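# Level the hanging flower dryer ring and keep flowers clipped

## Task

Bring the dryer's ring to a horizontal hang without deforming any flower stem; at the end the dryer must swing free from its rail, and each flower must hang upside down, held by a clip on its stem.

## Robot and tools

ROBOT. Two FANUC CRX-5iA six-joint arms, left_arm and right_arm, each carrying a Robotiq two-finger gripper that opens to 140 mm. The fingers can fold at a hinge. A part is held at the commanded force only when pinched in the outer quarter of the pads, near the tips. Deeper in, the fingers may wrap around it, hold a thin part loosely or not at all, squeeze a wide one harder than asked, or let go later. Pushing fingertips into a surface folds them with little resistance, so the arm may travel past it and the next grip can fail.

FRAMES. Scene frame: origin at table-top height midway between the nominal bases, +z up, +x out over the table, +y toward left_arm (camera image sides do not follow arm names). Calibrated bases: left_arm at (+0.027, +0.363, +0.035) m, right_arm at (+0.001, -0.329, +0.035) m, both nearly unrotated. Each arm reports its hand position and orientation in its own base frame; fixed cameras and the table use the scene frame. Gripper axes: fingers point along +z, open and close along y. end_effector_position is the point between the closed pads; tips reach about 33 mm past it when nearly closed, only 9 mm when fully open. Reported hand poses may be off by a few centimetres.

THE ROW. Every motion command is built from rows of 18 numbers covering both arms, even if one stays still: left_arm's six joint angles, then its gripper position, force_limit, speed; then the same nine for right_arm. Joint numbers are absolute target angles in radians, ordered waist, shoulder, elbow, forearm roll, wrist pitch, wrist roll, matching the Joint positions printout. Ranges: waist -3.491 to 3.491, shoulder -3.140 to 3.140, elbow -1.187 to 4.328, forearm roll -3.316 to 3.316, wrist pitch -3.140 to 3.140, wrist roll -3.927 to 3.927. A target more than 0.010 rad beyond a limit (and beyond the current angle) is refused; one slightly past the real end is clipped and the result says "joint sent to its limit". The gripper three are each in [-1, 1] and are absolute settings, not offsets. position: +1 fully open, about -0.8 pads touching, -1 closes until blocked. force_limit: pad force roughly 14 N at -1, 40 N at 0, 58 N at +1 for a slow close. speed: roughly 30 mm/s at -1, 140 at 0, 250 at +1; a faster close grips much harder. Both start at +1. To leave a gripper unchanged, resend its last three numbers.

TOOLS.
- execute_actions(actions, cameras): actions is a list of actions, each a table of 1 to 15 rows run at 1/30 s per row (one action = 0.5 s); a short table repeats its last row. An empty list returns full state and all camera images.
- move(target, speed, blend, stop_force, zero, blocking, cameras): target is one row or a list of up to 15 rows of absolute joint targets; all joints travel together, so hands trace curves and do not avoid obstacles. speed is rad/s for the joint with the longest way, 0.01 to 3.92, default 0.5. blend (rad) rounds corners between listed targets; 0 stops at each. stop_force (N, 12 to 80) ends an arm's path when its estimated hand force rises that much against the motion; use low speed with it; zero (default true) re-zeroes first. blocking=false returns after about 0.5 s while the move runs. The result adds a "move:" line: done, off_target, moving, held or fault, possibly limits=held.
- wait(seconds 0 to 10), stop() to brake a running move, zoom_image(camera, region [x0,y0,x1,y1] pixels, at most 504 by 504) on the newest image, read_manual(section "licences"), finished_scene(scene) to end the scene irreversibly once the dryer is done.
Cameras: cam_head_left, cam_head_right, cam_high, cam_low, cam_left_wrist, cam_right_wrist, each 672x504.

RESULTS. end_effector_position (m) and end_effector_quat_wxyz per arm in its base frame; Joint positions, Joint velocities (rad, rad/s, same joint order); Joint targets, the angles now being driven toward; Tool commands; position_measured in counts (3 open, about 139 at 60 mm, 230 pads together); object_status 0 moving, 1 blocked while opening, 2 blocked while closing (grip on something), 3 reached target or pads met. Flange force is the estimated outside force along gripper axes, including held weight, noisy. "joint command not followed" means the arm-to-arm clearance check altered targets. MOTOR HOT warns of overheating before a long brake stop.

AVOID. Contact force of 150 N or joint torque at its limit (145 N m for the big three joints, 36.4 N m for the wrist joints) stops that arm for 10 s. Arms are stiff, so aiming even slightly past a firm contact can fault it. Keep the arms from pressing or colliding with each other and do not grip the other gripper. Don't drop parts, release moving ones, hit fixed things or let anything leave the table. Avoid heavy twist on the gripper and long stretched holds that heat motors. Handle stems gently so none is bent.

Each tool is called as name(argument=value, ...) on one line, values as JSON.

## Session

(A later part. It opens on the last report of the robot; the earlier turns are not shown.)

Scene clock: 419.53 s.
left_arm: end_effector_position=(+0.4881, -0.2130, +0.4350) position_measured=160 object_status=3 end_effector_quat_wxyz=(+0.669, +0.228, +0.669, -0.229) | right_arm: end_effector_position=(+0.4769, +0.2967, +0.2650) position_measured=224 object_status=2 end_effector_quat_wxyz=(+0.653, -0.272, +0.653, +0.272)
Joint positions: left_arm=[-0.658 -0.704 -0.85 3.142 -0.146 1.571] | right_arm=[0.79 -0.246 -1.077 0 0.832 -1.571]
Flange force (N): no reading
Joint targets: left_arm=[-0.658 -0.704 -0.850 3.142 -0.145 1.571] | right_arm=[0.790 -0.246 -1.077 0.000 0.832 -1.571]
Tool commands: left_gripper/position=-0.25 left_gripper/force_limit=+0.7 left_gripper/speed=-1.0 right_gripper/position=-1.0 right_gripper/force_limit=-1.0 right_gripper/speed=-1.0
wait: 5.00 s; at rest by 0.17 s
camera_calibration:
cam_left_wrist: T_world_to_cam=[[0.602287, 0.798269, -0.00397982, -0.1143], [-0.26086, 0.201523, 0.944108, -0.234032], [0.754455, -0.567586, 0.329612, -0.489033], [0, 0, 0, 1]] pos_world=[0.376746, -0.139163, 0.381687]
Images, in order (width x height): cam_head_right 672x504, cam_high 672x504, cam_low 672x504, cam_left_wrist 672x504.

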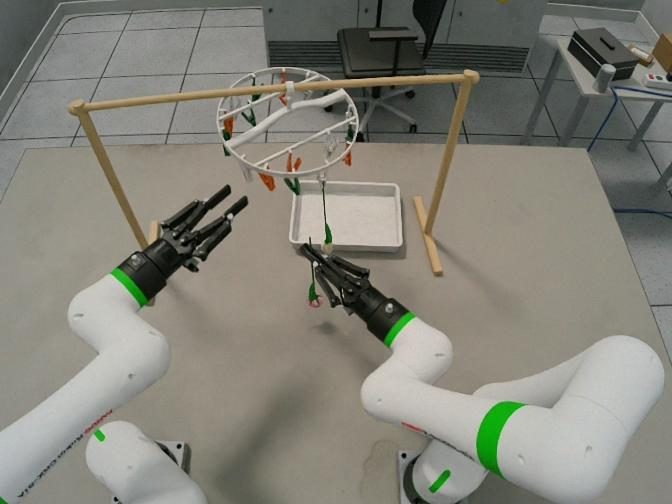

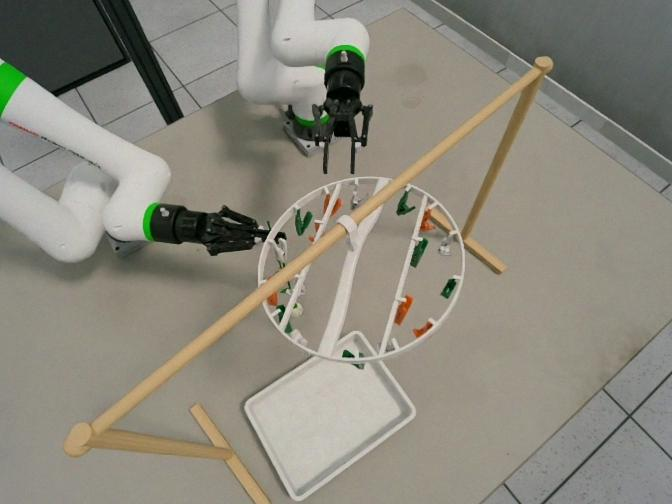

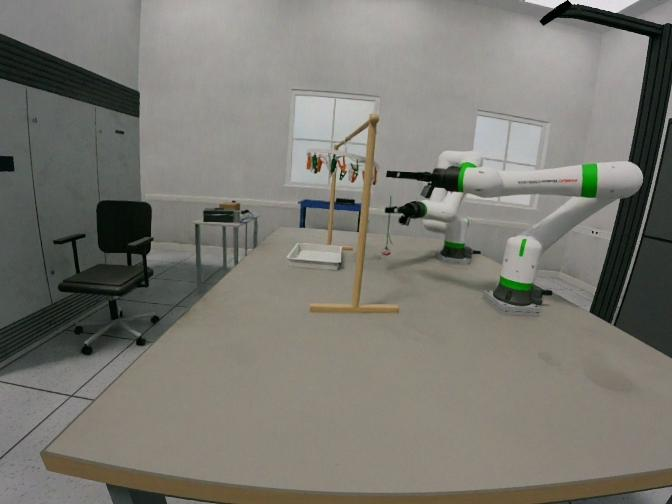

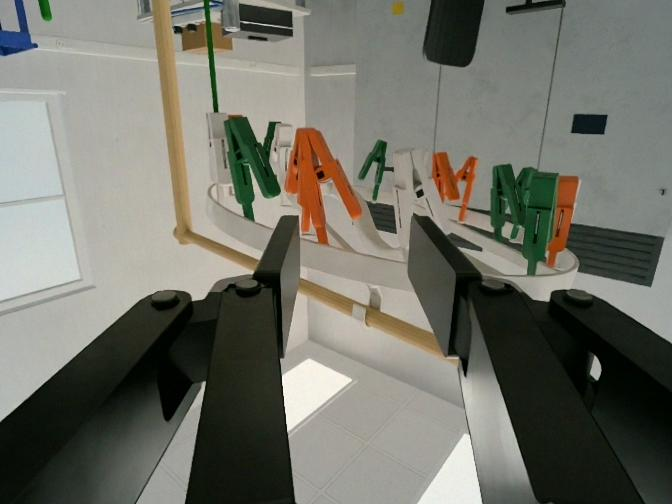

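move(target=[-0.4675,-0.5708,-0.7698,3.1416,-0.199,1.571,-0.3,0.7,-1,0.5,-0.246,-1.0774,0,0.8316,-1.571,-1,-1,-1], speed=0.25, cameras=["cam_left_wrist"])

zoom_image(camera="cam_left_wrist", region=[200, 100, 500, 340])

Scene clock: 460.17 s.
left_arm: end_effector_position=(+0.5554, -0.1348, +0.4450) position_measured=167 object_status=3 end_effector_quat_wxyz=(+0.688, +0.164, +0.688, -0.164) | right_arm: end_effector_position=(+0.5419, +0.1479, +0.2650) position_measured=224 object_status=2 end_effector_quat_wxyz=(+0.685, -0.175, +0.685, +0.175)
Joint positions: left_arm=[-0.468 -0.571 -0.77 3.142 -0.199 1.571] | right_arm=[0.5 -0.246 -1.077 0 0.832 -1.571]
Flange force (N): no reading
Joint targets: left_arm=[-0.468 -0.571 -0.770 3.142 -0.199 1.571] | right_arm=[0.500 -0.246 -1.077 0.000 0.832 -1.571]
move: done
camera_calibration:
cam_left_wrist: T_world_to_cam=[[0.440271, 0.897856, -0.00397267, -0.113784], [-0.294307, 0.148493, 0.944104, -0.230257], [0.84826, -0.414492, 0.329623, -0.530158], [0, 0, 0, 1]] pos_world=[0.432042, -0.0833933, 0.391687]
Images, in order (width x height): cam_left_wrist 672x504.

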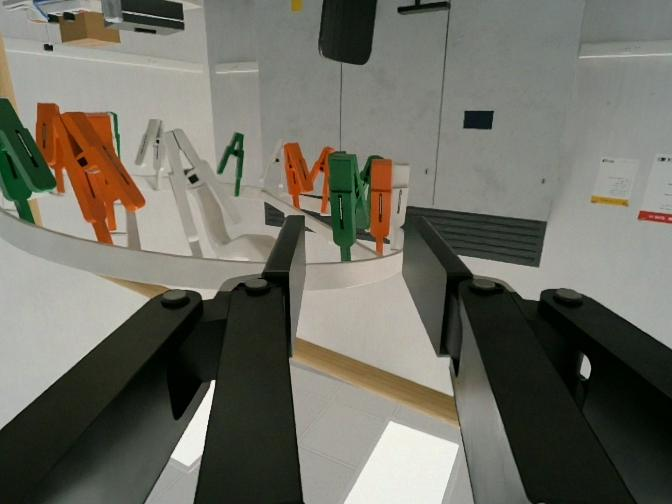

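Scaled by 1.680 from the camera's 672x504 image, which has a finer 960x720 frame.

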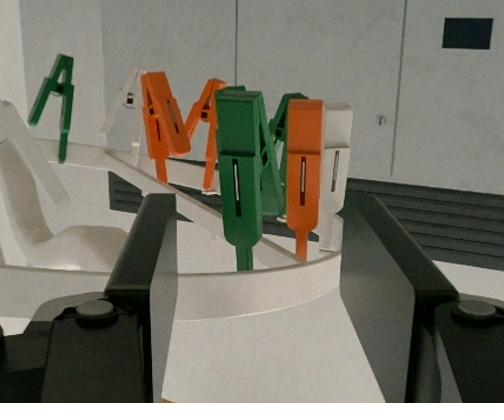

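move(target=[[-0.4517,-0.5708,-0.7698,3.1416,-0.199,1.571,0.0,0.7,-1,0.5,-0.246,-1.0774,0,0.8316,-1.571,-1,-1,-1],[-0.4517,-0.2283,-0.5584,3.1416,-0.3301,1.571,0.0,0.7,-1,0.5,-0.246,-1.0774,0,0.8316,-1.571,-1,-1,-1]], speed=0.2, cameras=["cam_left_wrist"])

Scene clock: 479.50 s.
left_arm: end_effector_position=(+0.6600, -0.1757, +0.4450) position_measured=129 object_status=3 end_effector_quat_wxyz=(+0.689, +0.158, +0.689, -0.158) | right_arm: end_effector_position=(+0.5419, +0.1479, +0.2650) position_measured=224 object_status=2 end_effector_quat_wxyz=(+0.685, -0.175, +0.685, +0.175)
Joint positions: left_arm=[-0.452 -0.228 -0.558 3.142 -0.33 1.571] | right_arm=[0.5 -0.246 -1.077 0 0.832 -1.571]
Flange force (N): no reading
Joint targets: left_arm=[-0.452 -0.228 -0.558 3.142 -0.330 1.571] | right_arm=[0.500 -0.246 -1.077 0.000 0.832 -1.571]
move: done
camera_calibration:
cam_left_wrist: T_world_to_cam=[[0.426069, 0.904682, -0.00397203, -0.112535], [-0.296598, 0.143831, 0.944109, -0.192671], [0.85469, -0.401078, 0.329609, -0.637822], [0, 0, 0, 1]] pos_world=[0.535941, -0.126296, 0.391687]
Images, in order (width x height): cam_left_wrist 672x504.

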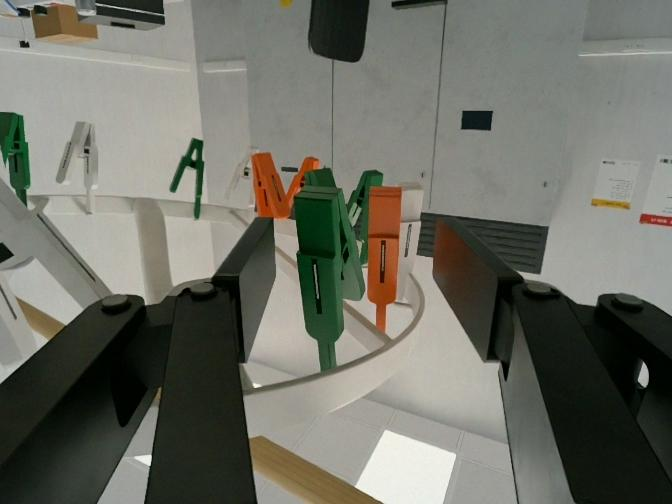

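move(target=[[-0.4517,-0.1486,-0.4937,3.1416,-0.3451,1.571,0.0,0.7,-1,0.5,-0.246,-1.0774,0,0.8316,-1.571,-1,-1,-1],[-0.5705,-0.2834,-0.5996,3.1416,-0.3162,1.571,0.0,0.7,-1,0.5,-0.246,-1.0774,0,0.8316,-1.571,-1,-1,-1]], speed=[0.2,0.08], cameras=["cam_left_wrist","cam_head_right"])

zoom_image(camera="cam_head_right", region=[190, 50, 390, 200])

Scene clock: 497.00 s.
left_arm: end_effector_position=(+0.6178, -0.2419, +0.4449) position_measured=129 object_status=3 end_effector_quat_wxyz=(+0.679, +0.199, +0.679, -0.199) | right_arm: end_effector_position=(+0.5419, +0.1479, +0.2650) position_measured=224 object_status=2 end_effector_quat_wxyz=(+0.685, -0.175, +0.685, +0.175)
Joint positions: left_arm=[-0.57 -0.283 -0.6 3.142 -0.316 1.571] | right_arm=[0.5 -0.246 -1.077 0 0.832 -1.571]
Flange force (N): no reading
Joint targets: left_arm=[-0.571 -0.283 -0.600 3.142 -0.316 1.571] | right_arm=[0.500 -0.246 -1.077 0.000 0.832 -1.571]
move: done
camera_calibration:
cam_left_wrist: T_world_to_cam=[[0.530224, 0.847848, -0.00399834, -0.112661], [-0.277467, 0.177974, 0.944107, -0.199161], [0.801171, -0.499479, 0.329616, -0.618929], [0, 0, 0, 1]] pos_world=[0.500343, -0.178177, 0.391587]
Images, in order (width x height): cam_head_right 672x504, cam_left_wrist 672x504.

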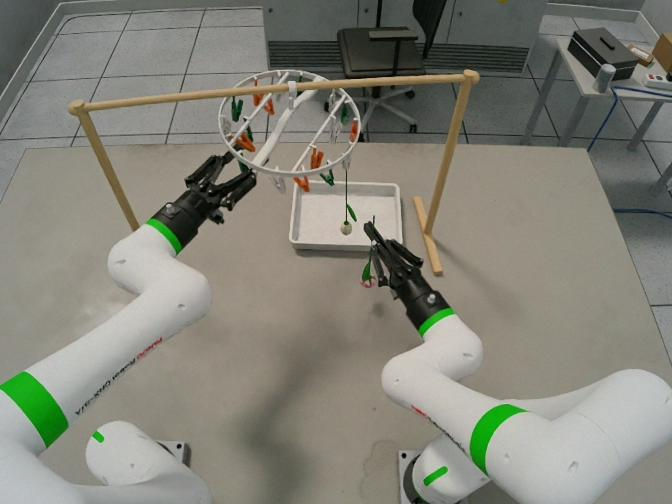

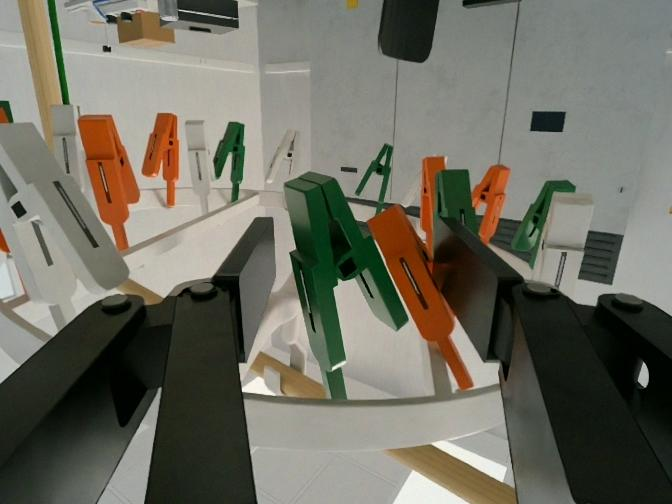

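Scaled by 2.520 from the camera's 672x504 image, which has a finer 960x720 frame.

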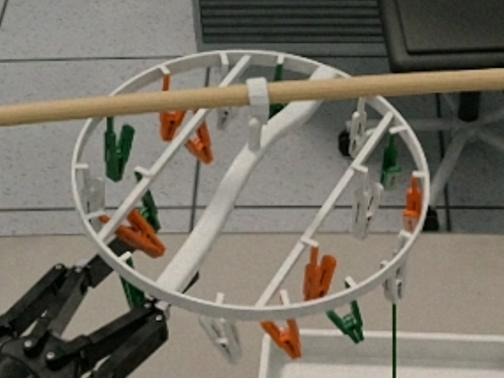

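move(target=[[-0.636,-0.3435,-0.6411,3.1416,-0.2976,1.571,0.0,0.7,-1,0.5,-0.246,-1.0774,0,0.8316,-1.571,-1,-1,-1],[-0.7007,-0.3672,-0.6565,3.1416,-0.2893,1.571,0.0,0.7,-1,0.5,-0.246,-1.0774,0,0.8316,-1.571,-1,-1,-1]], speed=0.08, blend=[0.02,0], cameras=["cam_left_wrist","cam_head_right"])

zoom_image(camera="cam_head_right", region=[190, 50, 390, 200])

Scene clock: 504.07 s.
left_arm: end_effector_position=(+0.5589, -0.3013, +0.4450) position_measured=129 object_status=3 end_effector_quat_wxyz=(+0.664, +0.243, +0.664, -0.243) | right_arm: end_effector_position=(+0.5419, +0.1479, +0.2650) position_measured=224 object_status=2 end_effector_quat_wxyz=(+0.685, -0.175, +0.685, +0.175)
Joint positions: left_arm=[-0.701 -0.367 -0.656 3.142 -0.289 1.571] | right_arm=[0.5 -0.246 -1.077 0 0.832 -1.571]
Flange force (N): no reading
Joint targets: left_arm=[-0.701 -0.367 -0.657 3.142 -0.289 1.571] | right_arm=[0.500 -0.246 -1.077 0.000 0.832 -1.571]
move: done
camera_calibration:
cam_left_wrist: T_world_to_cam=[[0.635803, 0.771842, -0.00389926, -0.113049], [-0.252066, 0.212408, 0.944111, -0.208842], [0.729532, -0.599286, 0.329604, -0.591492], [0, 0, 0, 1]] pos_world=[0.450747, -0.222857, 0.391687]
Images, in order (width x height): cam_head_right 672x504, cam_left_wrist 672x504.

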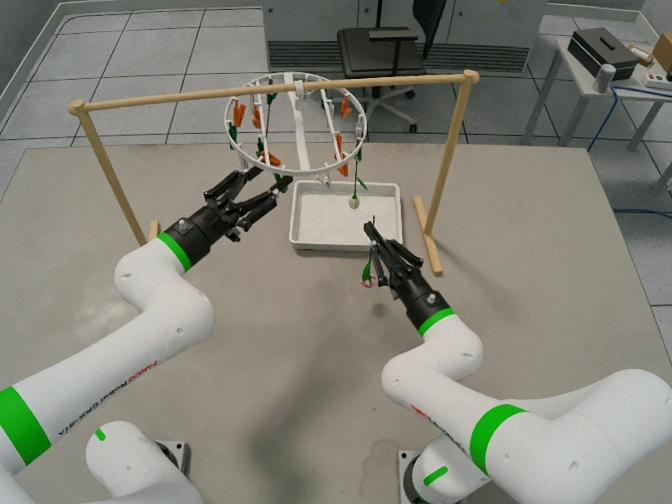

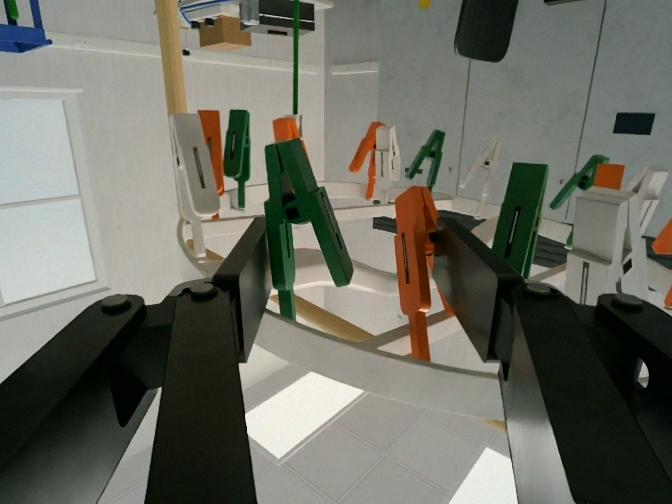

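Scaled by 2.520 from the camera's 672x504 image, which has a finer 960x720 frame.

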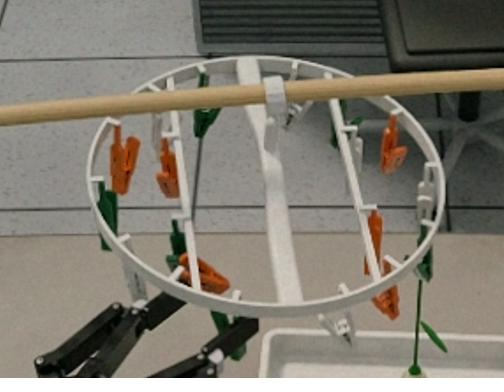

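move(target=[[-0.7558,-0.3212,-0.6261,3.1416,-0.3049,1.571,0.0,0.7,-1,0.5,-0.246,-1.0774,0,0.8316,-1.571,-1,-1,-1],[-0.7844,-0.2728,-0.5919,3.1416,-0.3191,1.571,0.0,0.7,-1,0.5,-0.246,-1.0774,0,0.8316,-1.571,-1,-1,-1],[-0.7844,-0.4908,-0.7185,3.1416,-0.2277,1.571,0.0,0.7,-1,0.5,-0.246,-1.0774,0,0.8316,-1.571,-1,-1,-1]], speed=[0.08,0.08,0.15], cameras=["cam_left_wrist","cam_head_right","cam_high"])

zoom_image(camera="cam_head_right", region=[190, 50, 390, 200])

zoom_image(camera="cam_high", region=[240, 160, 490, 380])

Scene clock: 517.47 s.
left_arm: end_effector_position=(+0.5039, -0.3192, +0.4495) position_measured=129 object_status=3 end_effector_quat_wxyz=(+0.653, +0.270, +0.653, -0.270) | right_arm: end_effector_position=(+0.5419, +0.1479, +0.2650) position_measured=224 object_status=2 end_effector_quat_wxyz=(+0.685, -0.175, +0.685, +0.175)
Joint positions: left_arm=[-0.784 -0.491 -0.718 3.142 -0.228 1.571] | right_arm=[0.5 -0.246 -1.077 0 0.832 -1.571]
Flange force (N): no reading
Joint targets: left_arm=[-0.784 -0.491 -0.718 3.142 -0.228 1.571] | right_arm=[0.500 -0.246 -1.077 0.000 0.832 -1.571]
move: done
camera_calibration:
cam_left_wrist: T_world_to_cam=[[0.698171, 0.71592, -0.00394409, -0.113502], [-0.233377, 0.232792, 0.94411, -0.226033], [0.676825, -0.65823, 0.329608, -0.555917], [0, 0, 0, 1]] pos_world=[0.402751, -0.232044, 0.396187]
Images, in order (width x height): cam_head_right 672x504, cam_high 672x504, cam_left_wrist 672x504.

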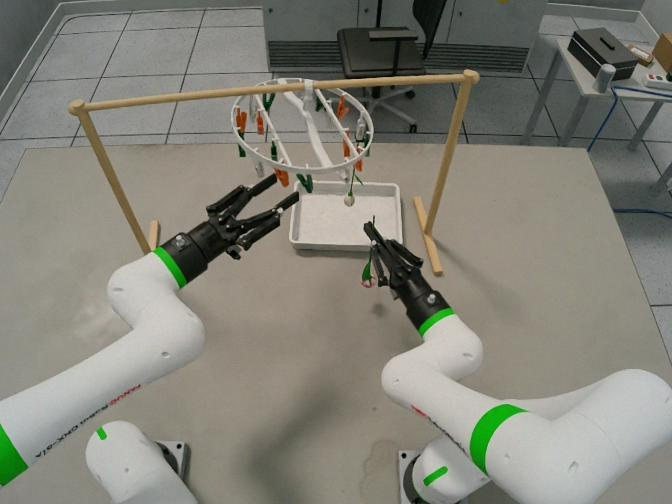

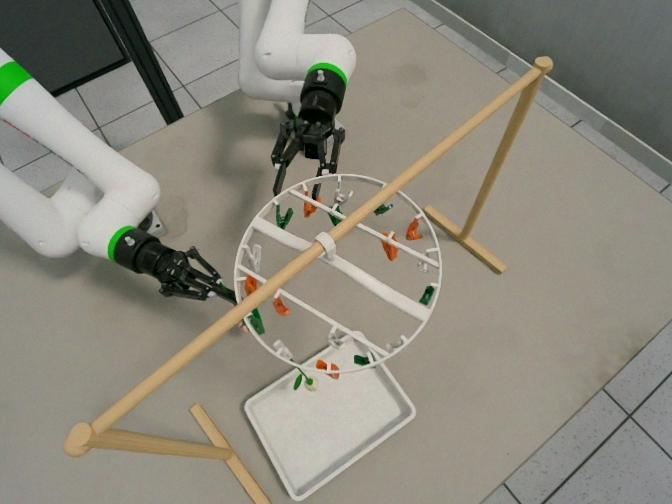

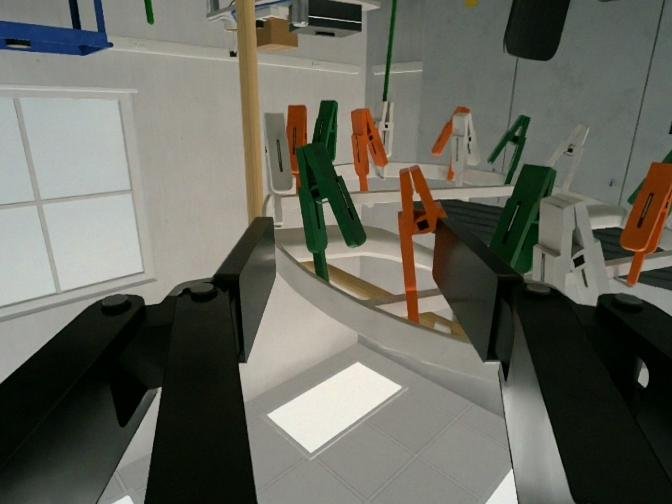

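Scaled by 2.520 from the camera's 672x504 image, which has a finer 960x720 frame.

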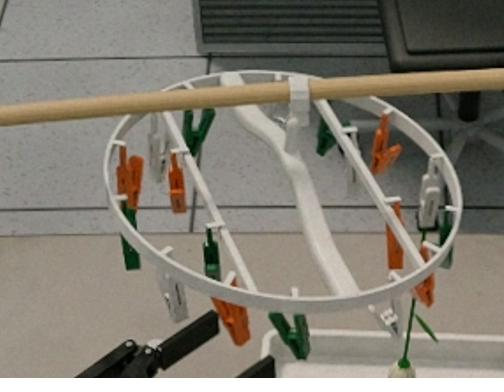

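Scaled by 2.016 from the camera's 672x504 image, which has a finer 960x720 frame.

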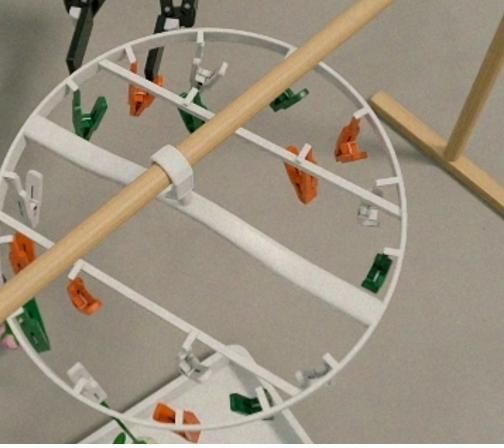

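zoom_image(camera="cam_high", region=[230, 300, 390, 400])

zoom_image(camera="cam_head_right", region=[220, 70, 390, 220])

zoom_image(camera="cam_head_left", region=[220, 50, 390, 200])

Scaled by 3.150 from the camera's 672x504 image, which has a finer 960x720 frame.

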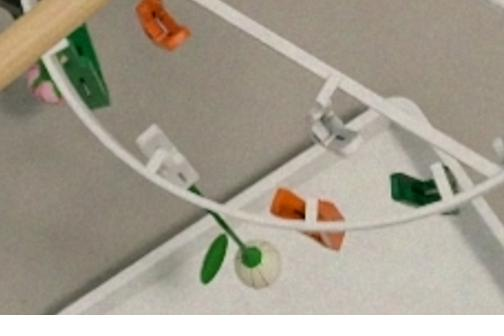

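Scaled by 2.965 from the camera's 672x504 image, which has a finer 960x720 frame.

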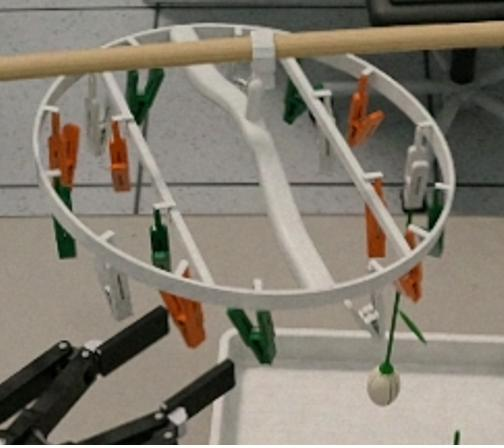

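This scene's latest camera images include none from cam_head_left. They are from: cam_head_right, cam_high, cam_left_wrist. cam_head_left's image comes with the result of a call that names it in "cameras".

move(target=[[-0.7844,-0.7089,-0.8284,3.1416,-0.1195,1.571,0.0,0.7,-1,0.5,-0.246,-1.0774,0,0.8316,-1.571,-1,-1,-1],[-0.6,-0.7089,-0.8284,3.1416,-0.1195,1.571,0.0,0.7,-1,0.5,-0.246,-1.0774,0,0.8316,-1.571,-1,-1,-1]], speed=0.3, cameras=["cam_left_wrist"])

zoom_image(camera="cam_left_wrist", region=[220, 60, 580, 330])

Scene clock: 555.57 s.
left_arm: end_effector_position=(+0.4997, -0.1844, +0.4450) position_measured=129 object_status=3 end_effector_quat_wxyz=(+0.675, +0.209, +0.676, -0.209) | right_arm: end_effector_position=(+0.5419, +0.1479, +0.2650) position_measured=224 object_status=2 end_effector_quat_wxyz=(+0.685, -0.175, +0.685, +0.175)
Joint positions: left_arm=[-0.6 -0.709 -0.828 3.142 -0.119 1.571] | right_arm=[0.5 -0.246 -1.077 0 0.832 -1.571]
Flange force (N): no reading
Joint targets: left_arm=[-0.600 -0.709 -0.828 3.142 -0.119 1.571] | right_arm=[0.500 -0.246 -1.077 0.000 0.832 -1.571]
move: done
camera_calibration:
cam_left_wrist: T_world_to_cam=[[0.555075, 0.831791, -0.00393633, -0.11428], [-0.272111, 0.186055, 0.944108, -0.243343], [0.786032, -0.52298, 0.329614, -0.49238], [0, 0, 0, 1]] pos_world=[0.384244, -0.117172, 0.391587]
Images, in order (width x height): cam_left_wrist 672x504.

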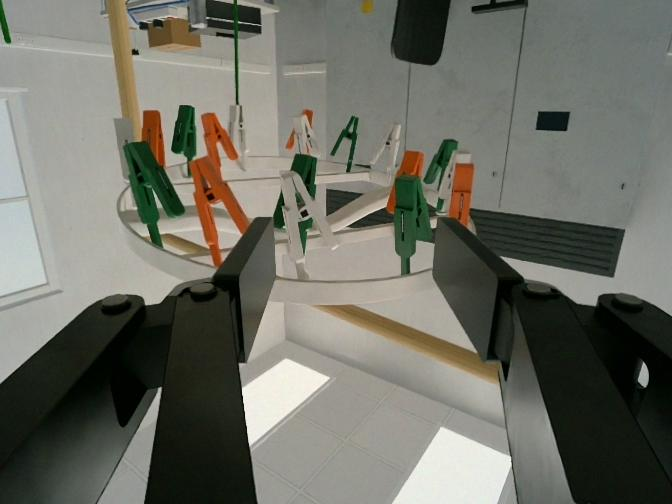

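Scaled by 1.400 from the camera's 672x504 image, which has a finer 960x720 frame.

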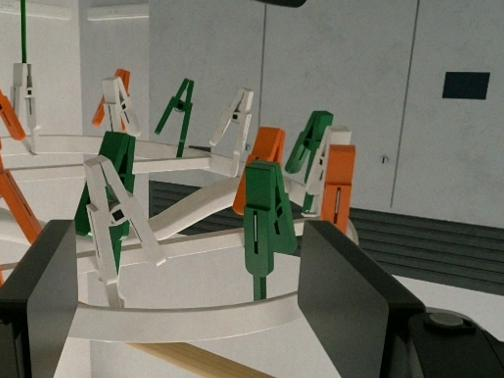

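move(target=[[-0.6,-0.7089,-0.8284,3.1416,-0.1195,1.571,0.4,0.7,-1,0.2,-0.246,-1.0774,0,0.8316,-1.571,-1,-1,-1],[-0.6,-0.2949,-0.6076,3.1416,-0.3127,1.571,0.4,0.7,-1,0.2,-0.246,-1.0774,0,0.8316,-1.571,-1,-1,-1],[-0.66,-0.3,-0.611,3.1416,-0.311,1.571,0.4,0.7,-1,0.2,-0.246,-1.0774,0,0.8316,-1.571,-1,-1,-1]], speed=[0.25,0.2,0.08], cameras=["cam_left_wrist","cam_head_right"])

Scene clock: 577.80 s.
left_arm: end_effector_position=(+0.5890, -0.2926, +0.4451) position_measured=78 object_status=3 end_effector_quat_wxyz=(+0.669, +0.229, +0.669, -0.229) | right_arm: end_effector_position=(+0.5614, -0.0189, +0.2650) position_measured=224 object_status=2 end_effector_quat_wxyz=(+0.704, -0.071, +0.704, +0.071)
Joint positions: left_arm=[-0.66 -0.3 -0.611 3.142 -0.311 1.571] | right_arm=[0.2 -0.246 -1.077 0 0.832 -1.571]
Flange force (N): no reading
Joint targets: left_arm=[-0.660 -0.300 -0.611 3.142 -0.311 1.571] | right_arm=[0.200 -0.246 -1.077 0.000 0.832 -1.571]
move: done
camera_calibration:
cam_left_wrist: T_world_to_cam=[[0.603856, 0.797083, -0.00397798, -0.112779], [-0.260457, 0.202029, 0.944111, -0.201276], [0.753339, -0.569071, 0.329603, -0.613492], [0, 0, 0, 1]] pos_world=[0.477846, -0.218563, 0.391787]
Images, in order (width x height): cam_head_right 672x504, cam_left_wrist 672x504.

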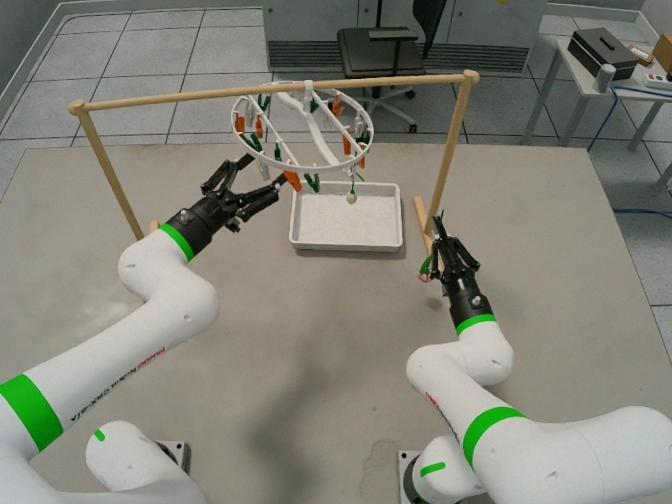

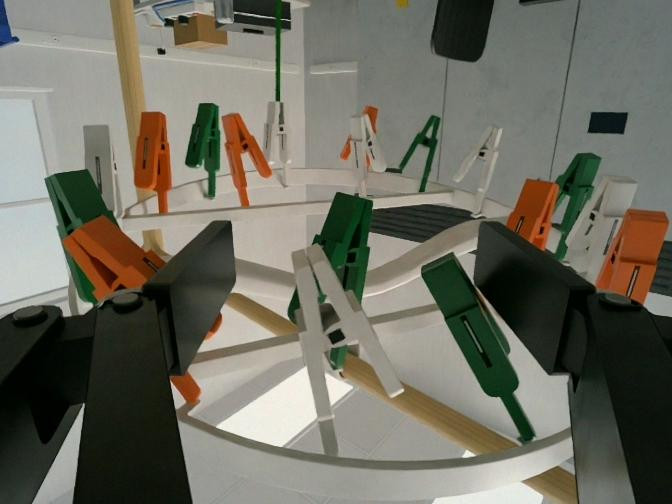

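move(target=[[-0.7124,-0.3059,-0.6152,3.1416,-0.3093,1.571,0.4,0.7,-1,0.2,-0.246,-1.0774,0,0.8316,-1.571,-1,-1,-1],[-0.7753,-0.3178,-0.6237,3.1416,-0.3059,1.571,0.4,0.7,-1,0.2,-0.246,-1.0774,0,0.8316,-1.571,-1,-1,-1],[-0.8272,-0.2915,-0.6052,3.1416,-0.3137,1.571,0.4,0.7,-1,0.2,-0.246,-1.0774,0,0.8316,-1.571,-1,-1,-1]], speed=0.08, blend=[0.02,0.02,0], cameras=["cam_left_wrist","cam_head_right"])

zoom_image(camera="cam_head_right", region=[220, 70, 390, 220])

Scene clock: 587.27 s.
left_arm: end_effector_position=(+0.5342, -0.3887, +0.4450) position_measured=78 object_status=3 end_effector_quat_wxyz=(+0.647, +0.284, +0.648, -0.284) | right_arm: end_effector_position=(+0.5614, -0.0188, +0.2650) position_measured=224 object_status=2 end_effector_quat_wxyz=(+0.704, -0.071, +0.704, +0.071)
Joint positions: left_arm=[-0.827 -0.292 -0.605 3.142 -0.314 1.571] | right_arm=[0.2 -0.246 -1.077 0 0.832 -1.571]
Flange force (N): no reading
Joint targets: left_arm=[-0.827 -0.291 -0.605 3.142 -0.314 1.571] | right_arm=[0.200 -0.246 -1.077 0.000 0.832 -1.571]
move: done
camera_calibration:
cam_left_wrist: T_world_to_cam=[[0.728107, 0.685452, -0.00393954, -0.112791], [-0.22322, 0.242537, 0.944113, -0.200191], [0.6481, -0.686535, 0.329599, -0.616289], [0, 0, 0, 1]] pos_world=[0.436854, -0.297238, 0.391687]
Images, in order (width x height): cam_head_right 672x504, cam_left_wrist 672x504.

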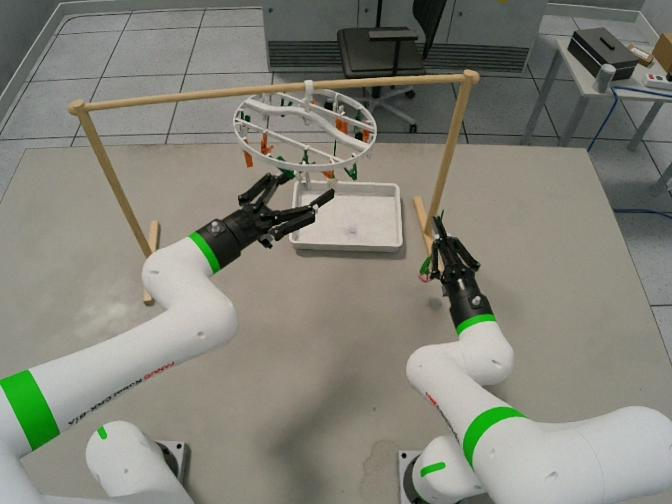

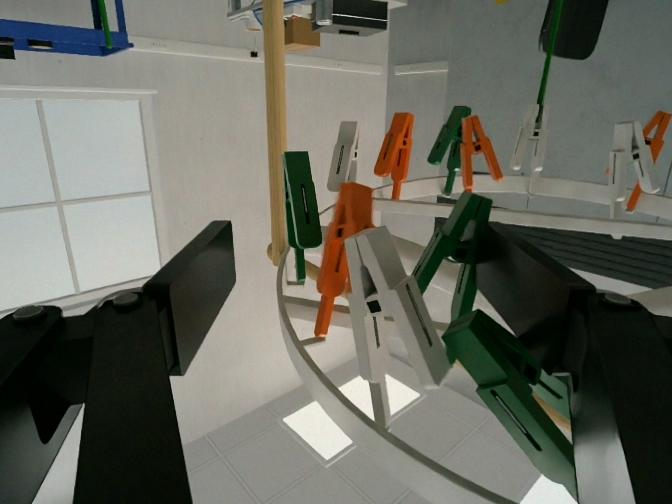

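Scaled by 2.965 from the camera's 672x504 image, which has a finer 960x720 frame.

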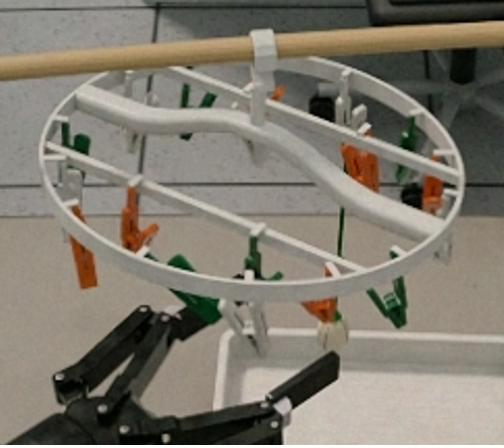

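move(target=[[-0.8272,-0.7089,-0.8284,3.1416,-0.1195,1.571,0.4,0.7,-1,0.2,-0.246,-1.0774,0,0.8316,-1.571,-1,-1,-1],[-0.7,-0.7089,-0.8284,3.1416,-0.1195,1.571,-0.25,0.7,-1,0.2,-0.246,-1.0774,0,0.8316,-1.571,-1,-1,-1]], speed=[0.2,0.3], cameras=["cam_left_wrist","cam_head_right","cam_high"])

zoom_image(camera="cam_left_wrist", region=[200, 60, 500, 300])

zoom_image(camera="cam_head_right", region=[220, 70, 390, 220])

Scene clock: 598.03 s.
left_arm: end_effector_position=(+0.4788, -0.2333, +0.4450) position_measured=160 object_status=0 end_effector_quat_wxyz=(+0.664, +0.242, +0.664, -0.243) | right_arm: end_effector_position=(+0.5614, -0.0188, +0.2650) position_measured=224 object_status=2 end_effector_quat_wxyz=(+0.704, -0.071, +0.704, +0.071)
Joint positions: left_arm=[-0.7 -0.709 -0.828 3.142 -0.119 1.571] | right_arm=[0.2 -0.246 -1.077 0 0.832 -1.571]
Flange force (N): no reading
Joint targets: left_arm=[-0.700 -0.709 -0.828 3.142 -0.119 1.571] | right_arm=[0.200 -0.246 -1.077 0.000 0.832 -1.571]
move: done
camera_calibration:
cam_left_wrist: T_world_to_cam=[[0.6353, 0.772255, -0.00397509, -0.114249], [-0.25216, 0.212301, 0.94411, -0.243436], [0.729938, -0.598791, 0.329607, -0.492439], [0, 0, 0, 1]] pos_world=[0.370647, -0.154957, 0.391687]
Images, in order (width x height): cam_head_right 672x504, cam_high 672x504, cam_left_wrist 672x504.

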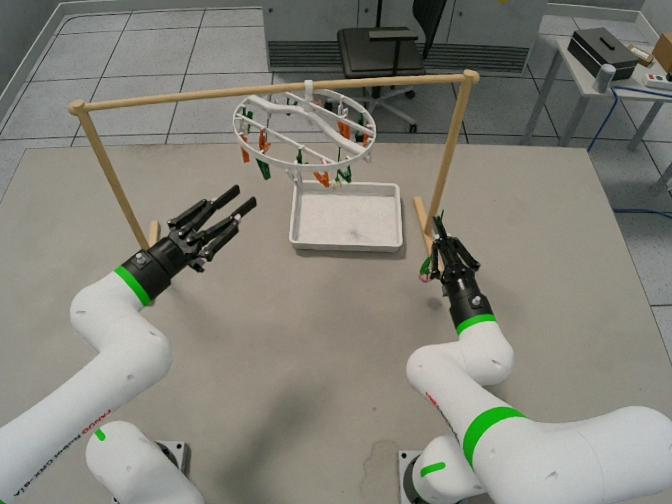

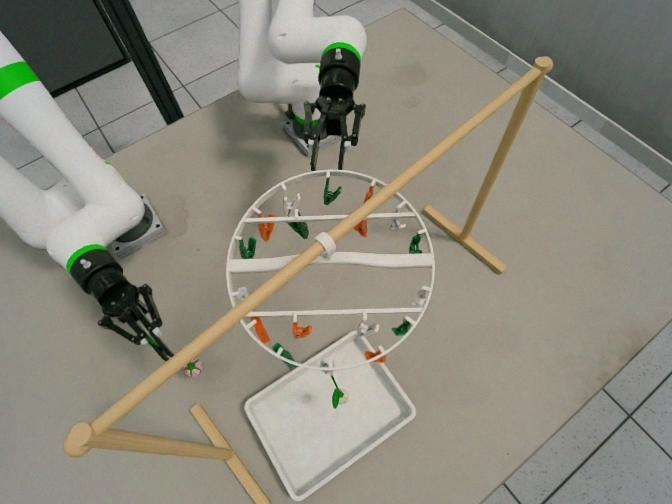

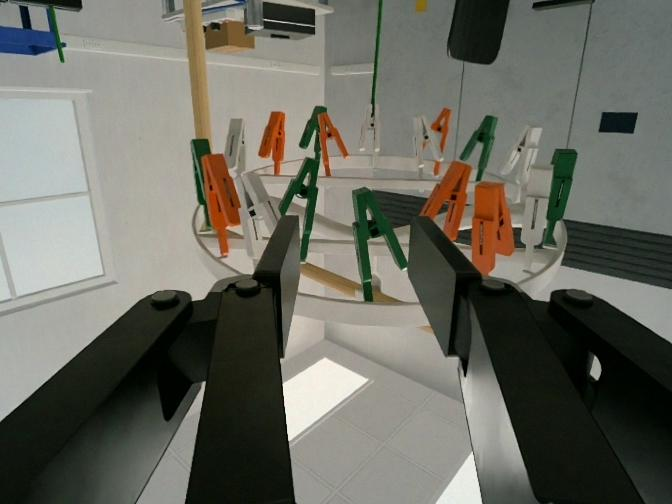

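Scaled by 1.680 from the camera's 672x504 image, which has a finer 960x720 frame.

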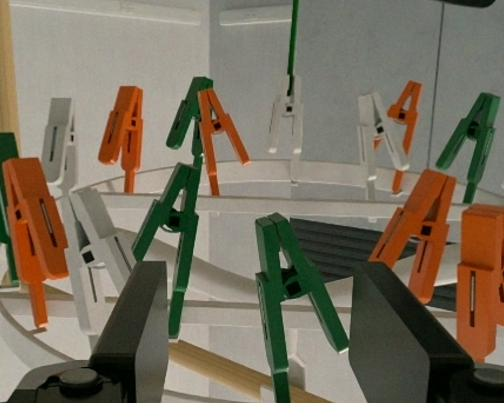

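Scaled by 2.965 from the camera's 672x504 image, which has a finer 960x720 frame.

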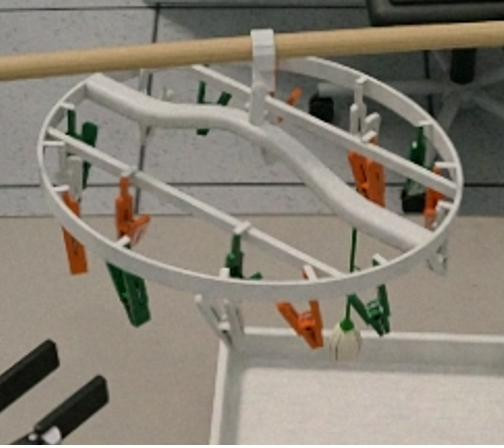

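zoom_image(camera="cam_left_wrist", region=[320, 170, 430, 310])

Scaled by 3.600 from the camera's 672x504 image, which has a finer 960x720 frame.

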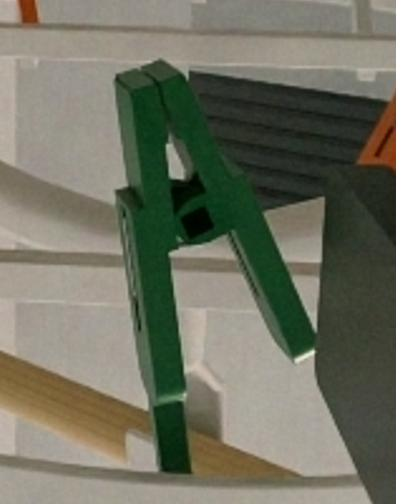

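move(target=[[-0.69,-0.7089,-0.8284,3.1416,-0.1195,1.571,0.0,0.7,-1,0.2,-0.246,-1.0774,0,0.8316,-1.571,-1,-1,-1],[-0.69,-0.4119,-0.6842,3.1416,-0.2723,1.571,0.0,0.7,-1,0.2,-0.246,-1.0774,0,0.8316,-1.571,-1,-1,-1],[-0.77,-0.4119,-0.6842,3.1416,-0.2723,1.571,0.0,0.7,-1,0.2,-0.246,-1.0774,0,0.8316,-1.571,-1,-1,-1]], speed=[0.3,0.2,0.08], cameras=["cam_left_wrist"])

Scene clock: 613.60 s.
left_arm: end_effector_position=(+0.5259, -0.3289, +0.4451) position_measured=129 object_status=3 end_effector_quat_wxyz=(+0.655, +0.265, +0.655, -0.266) | right_arm: end_effector_position=(+0.5614, -0.0188, +0.2650) position_measured=224 object_status=2 end_effector_quat_wxyz=(+0.704, -0.071, +0.704, +0.071)
Joint positions: left_arm=[-0.77 -0.412 -0.684 3.142 -0.272 1.571] | right_arm=[0.2 -0.246 -1.077 0 0.832 -1.571]
Flange force (N): no reading
Joint targets: left_arm=[-0.770 -0.412 -0.684 3.142 -0.272 1.571] | right_arm=[0.200 -0.246 -1.077 0.000 0.832 -1.571]
move: done
camera_calibration:
cam_left_wrist: T_world_to_cam=[[0.687722, 0.725963, -0.00401086, -0.113199], [-0.236687, 0.229436, 0.944107, -0.213854], [0.686307, -0.648334, 0.329614, -0.577465], [0, 0, 0, 1]] pos_world=[0.423551, -0.243146, 0.391787]
Images, in order (width x height): cam_left_wrist 672x504.

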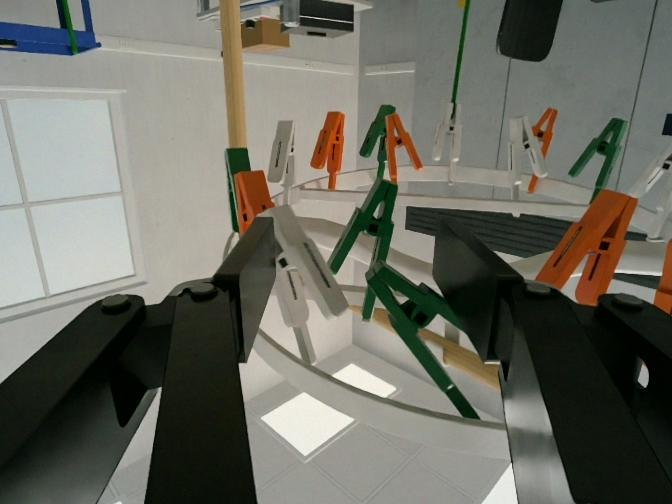

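move(target=[[-0.77,-0.7089,-0.8284,3.1416,-0.1195,1.571,-0.2,0.7,-1,0.2,-0.246,-1.0774,0,0.8316,-1.571,-1,-1,-1],[-0.72,-0.7089,-0.8284,3.1416,-0.1195,1.571,-0.2,0.7,-1,0.2,-0.246,-1.0774,0,0.8316,-1.571,-1,-1,-1]], speed=[0.2,0.3], cameras=["cam_left_wrist"])

wait(seconds=3, cameras=["cam_left_wrist","cam_high","cam_head_right"])

zoom_image(camera="cam_left_wrist", region=[300, 160, 440, 320])

zoom_image(camera="cam_head_right", region=[220, 70, 390, 220])

Scene clock: 620.77 s.
left_arm: end_effector_position=(+0.4741, -0.2429, +0.4450) position_measured=154 object_status=3 end_effector_quat_wxyz=(+0.662, +0.249, +0.662, -0.249) | right_arm: end_effector_position=(+0.5614, -0.0188, +0.2650) position_measured=224 object_status=2 end_effector_quat_wxyz=(+0.704, -0.071, +0.704, +0.071)
Joint positions: left_arm=[-0.72 -0.709 -0.828 3.142 -0.119 1.571] | right_arm=[0.2 -0.246 -1.077 0 0.832 -1.571]
Flange force (N): no reading
Joint targets: left_arm=[-0.720 -0.709 -0.828 3.142 -0.119 1.571] | right_arm=[0.200 -0.246 -1.077 0.000 0.832 -1.571]
move: done
camera_calibration:
cam_left_wrist: T_world_to_cam=[[0.650647, 0.75937, -0.00395269, -0.114245], [-0.247871, 0.217297, 0.944109, -0.243342], [0.717787, -0.613302, 0.329609, -0.492392], [0, 0, 0, 1]] pos_world=[0.367448, -0.162354, 0.391587]
Images, in order (width x height): cam_left_wrist 672x504.

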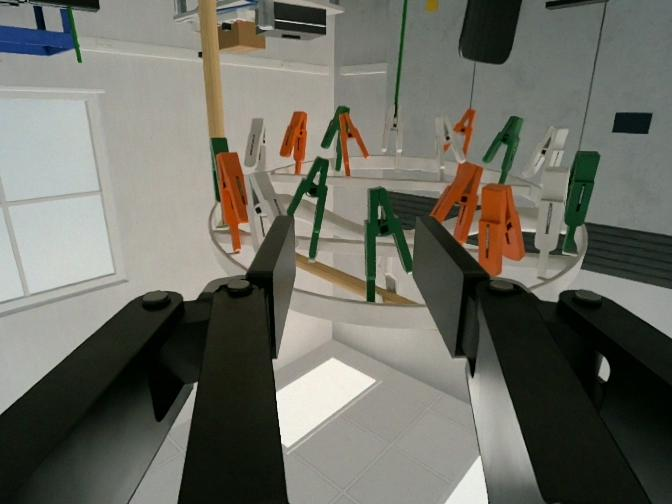

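Scene clock: 623.77 s.
left_arm: end_effector_position=(+0.4741, -0.2429, +0.4450) position_measured=154 object_status=3 end_effector_quat_wxyz=(+0.662, +0.249, +0.662, -0.249) | right_arm: end_effector_position=(+0.5614, -0.0188, +0.2650) position_measured=224 object_status=2 end_effector_quat_wxyz=(+0.704, -0.071, +0.704, +0.071)
Joint positions: left_arm=[-0.72 -0.709 -0.828 3.142 -0.119 1.571] | right_arm=[0.2 -0.246 -1.077 0 0.832 -1.571]
Flange force (N): no reading
Joint targets: left_arm=[-0.720 -0.709 -0.828 3.142 -0.119 1.571] | right_arm=[0.200 -0.246 -1.077 0.000 0.832 -1.571]
Tool commands: left_gripper/position=-0.2 left_gripper/force_limit=+0.7 left_gripper/speed=-1.0 right_gripper/position=-1.0 right_gripper/force_limit=-1.0 right_gripper/speed=-1.0
wait: 3.00 s; at rest by 0.17 s
camera_calibration:
cam_left_wrist: T_world_to_cam=[[0.650647, 0.75937, -0.00395269, -0.114245], [-0.247871, 0.217297, 0.944109, -0.243342], [0.717787, -0.613302, 0.329609, -0.492392], [0, 0, 0, 1]] pos_world=[0.367448, -0.162354, 0.391587]
Images, in order (width x height): cam_head_right 672x504, cam_high 672x504, cam_left_wrist 672x504.

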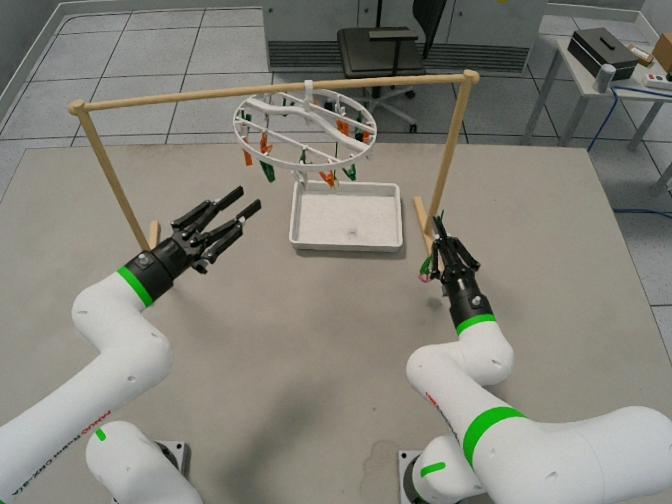

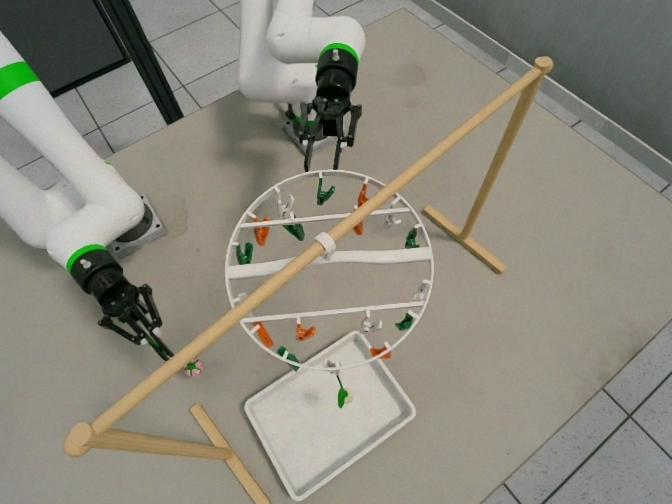

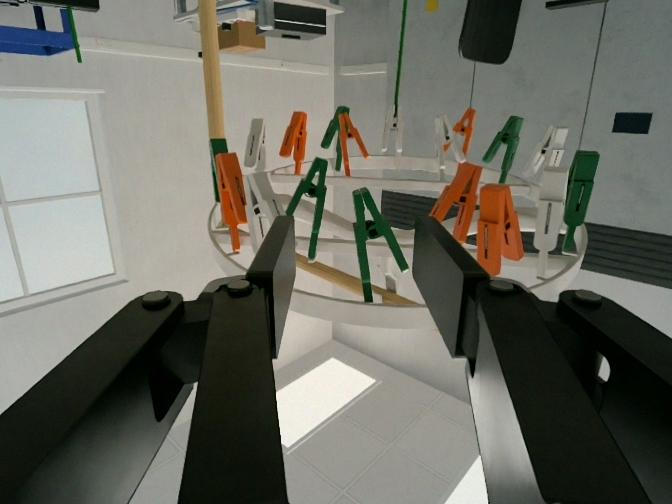

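Scaled by 3.150 from the camera's 672x504 image, which has a finer 960x720 frame.

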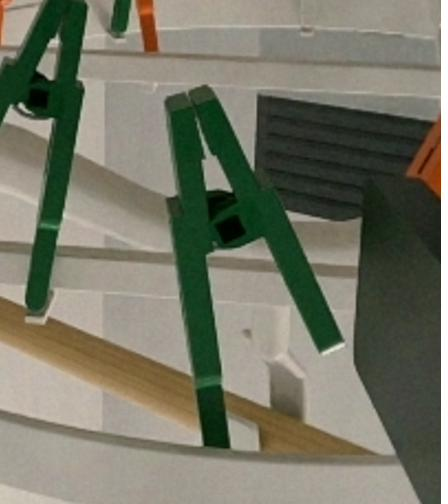

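Scaled by 2.965 from the camera's 672x504 image, which has a finer 960x720 frame.

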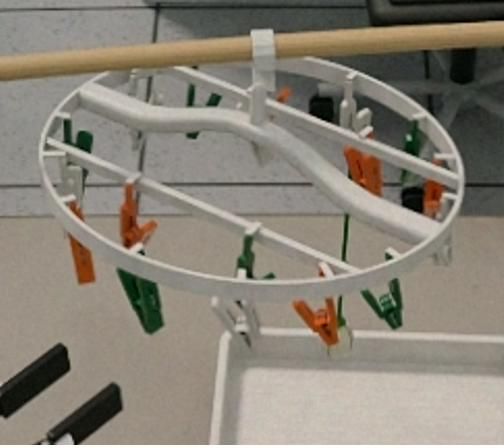

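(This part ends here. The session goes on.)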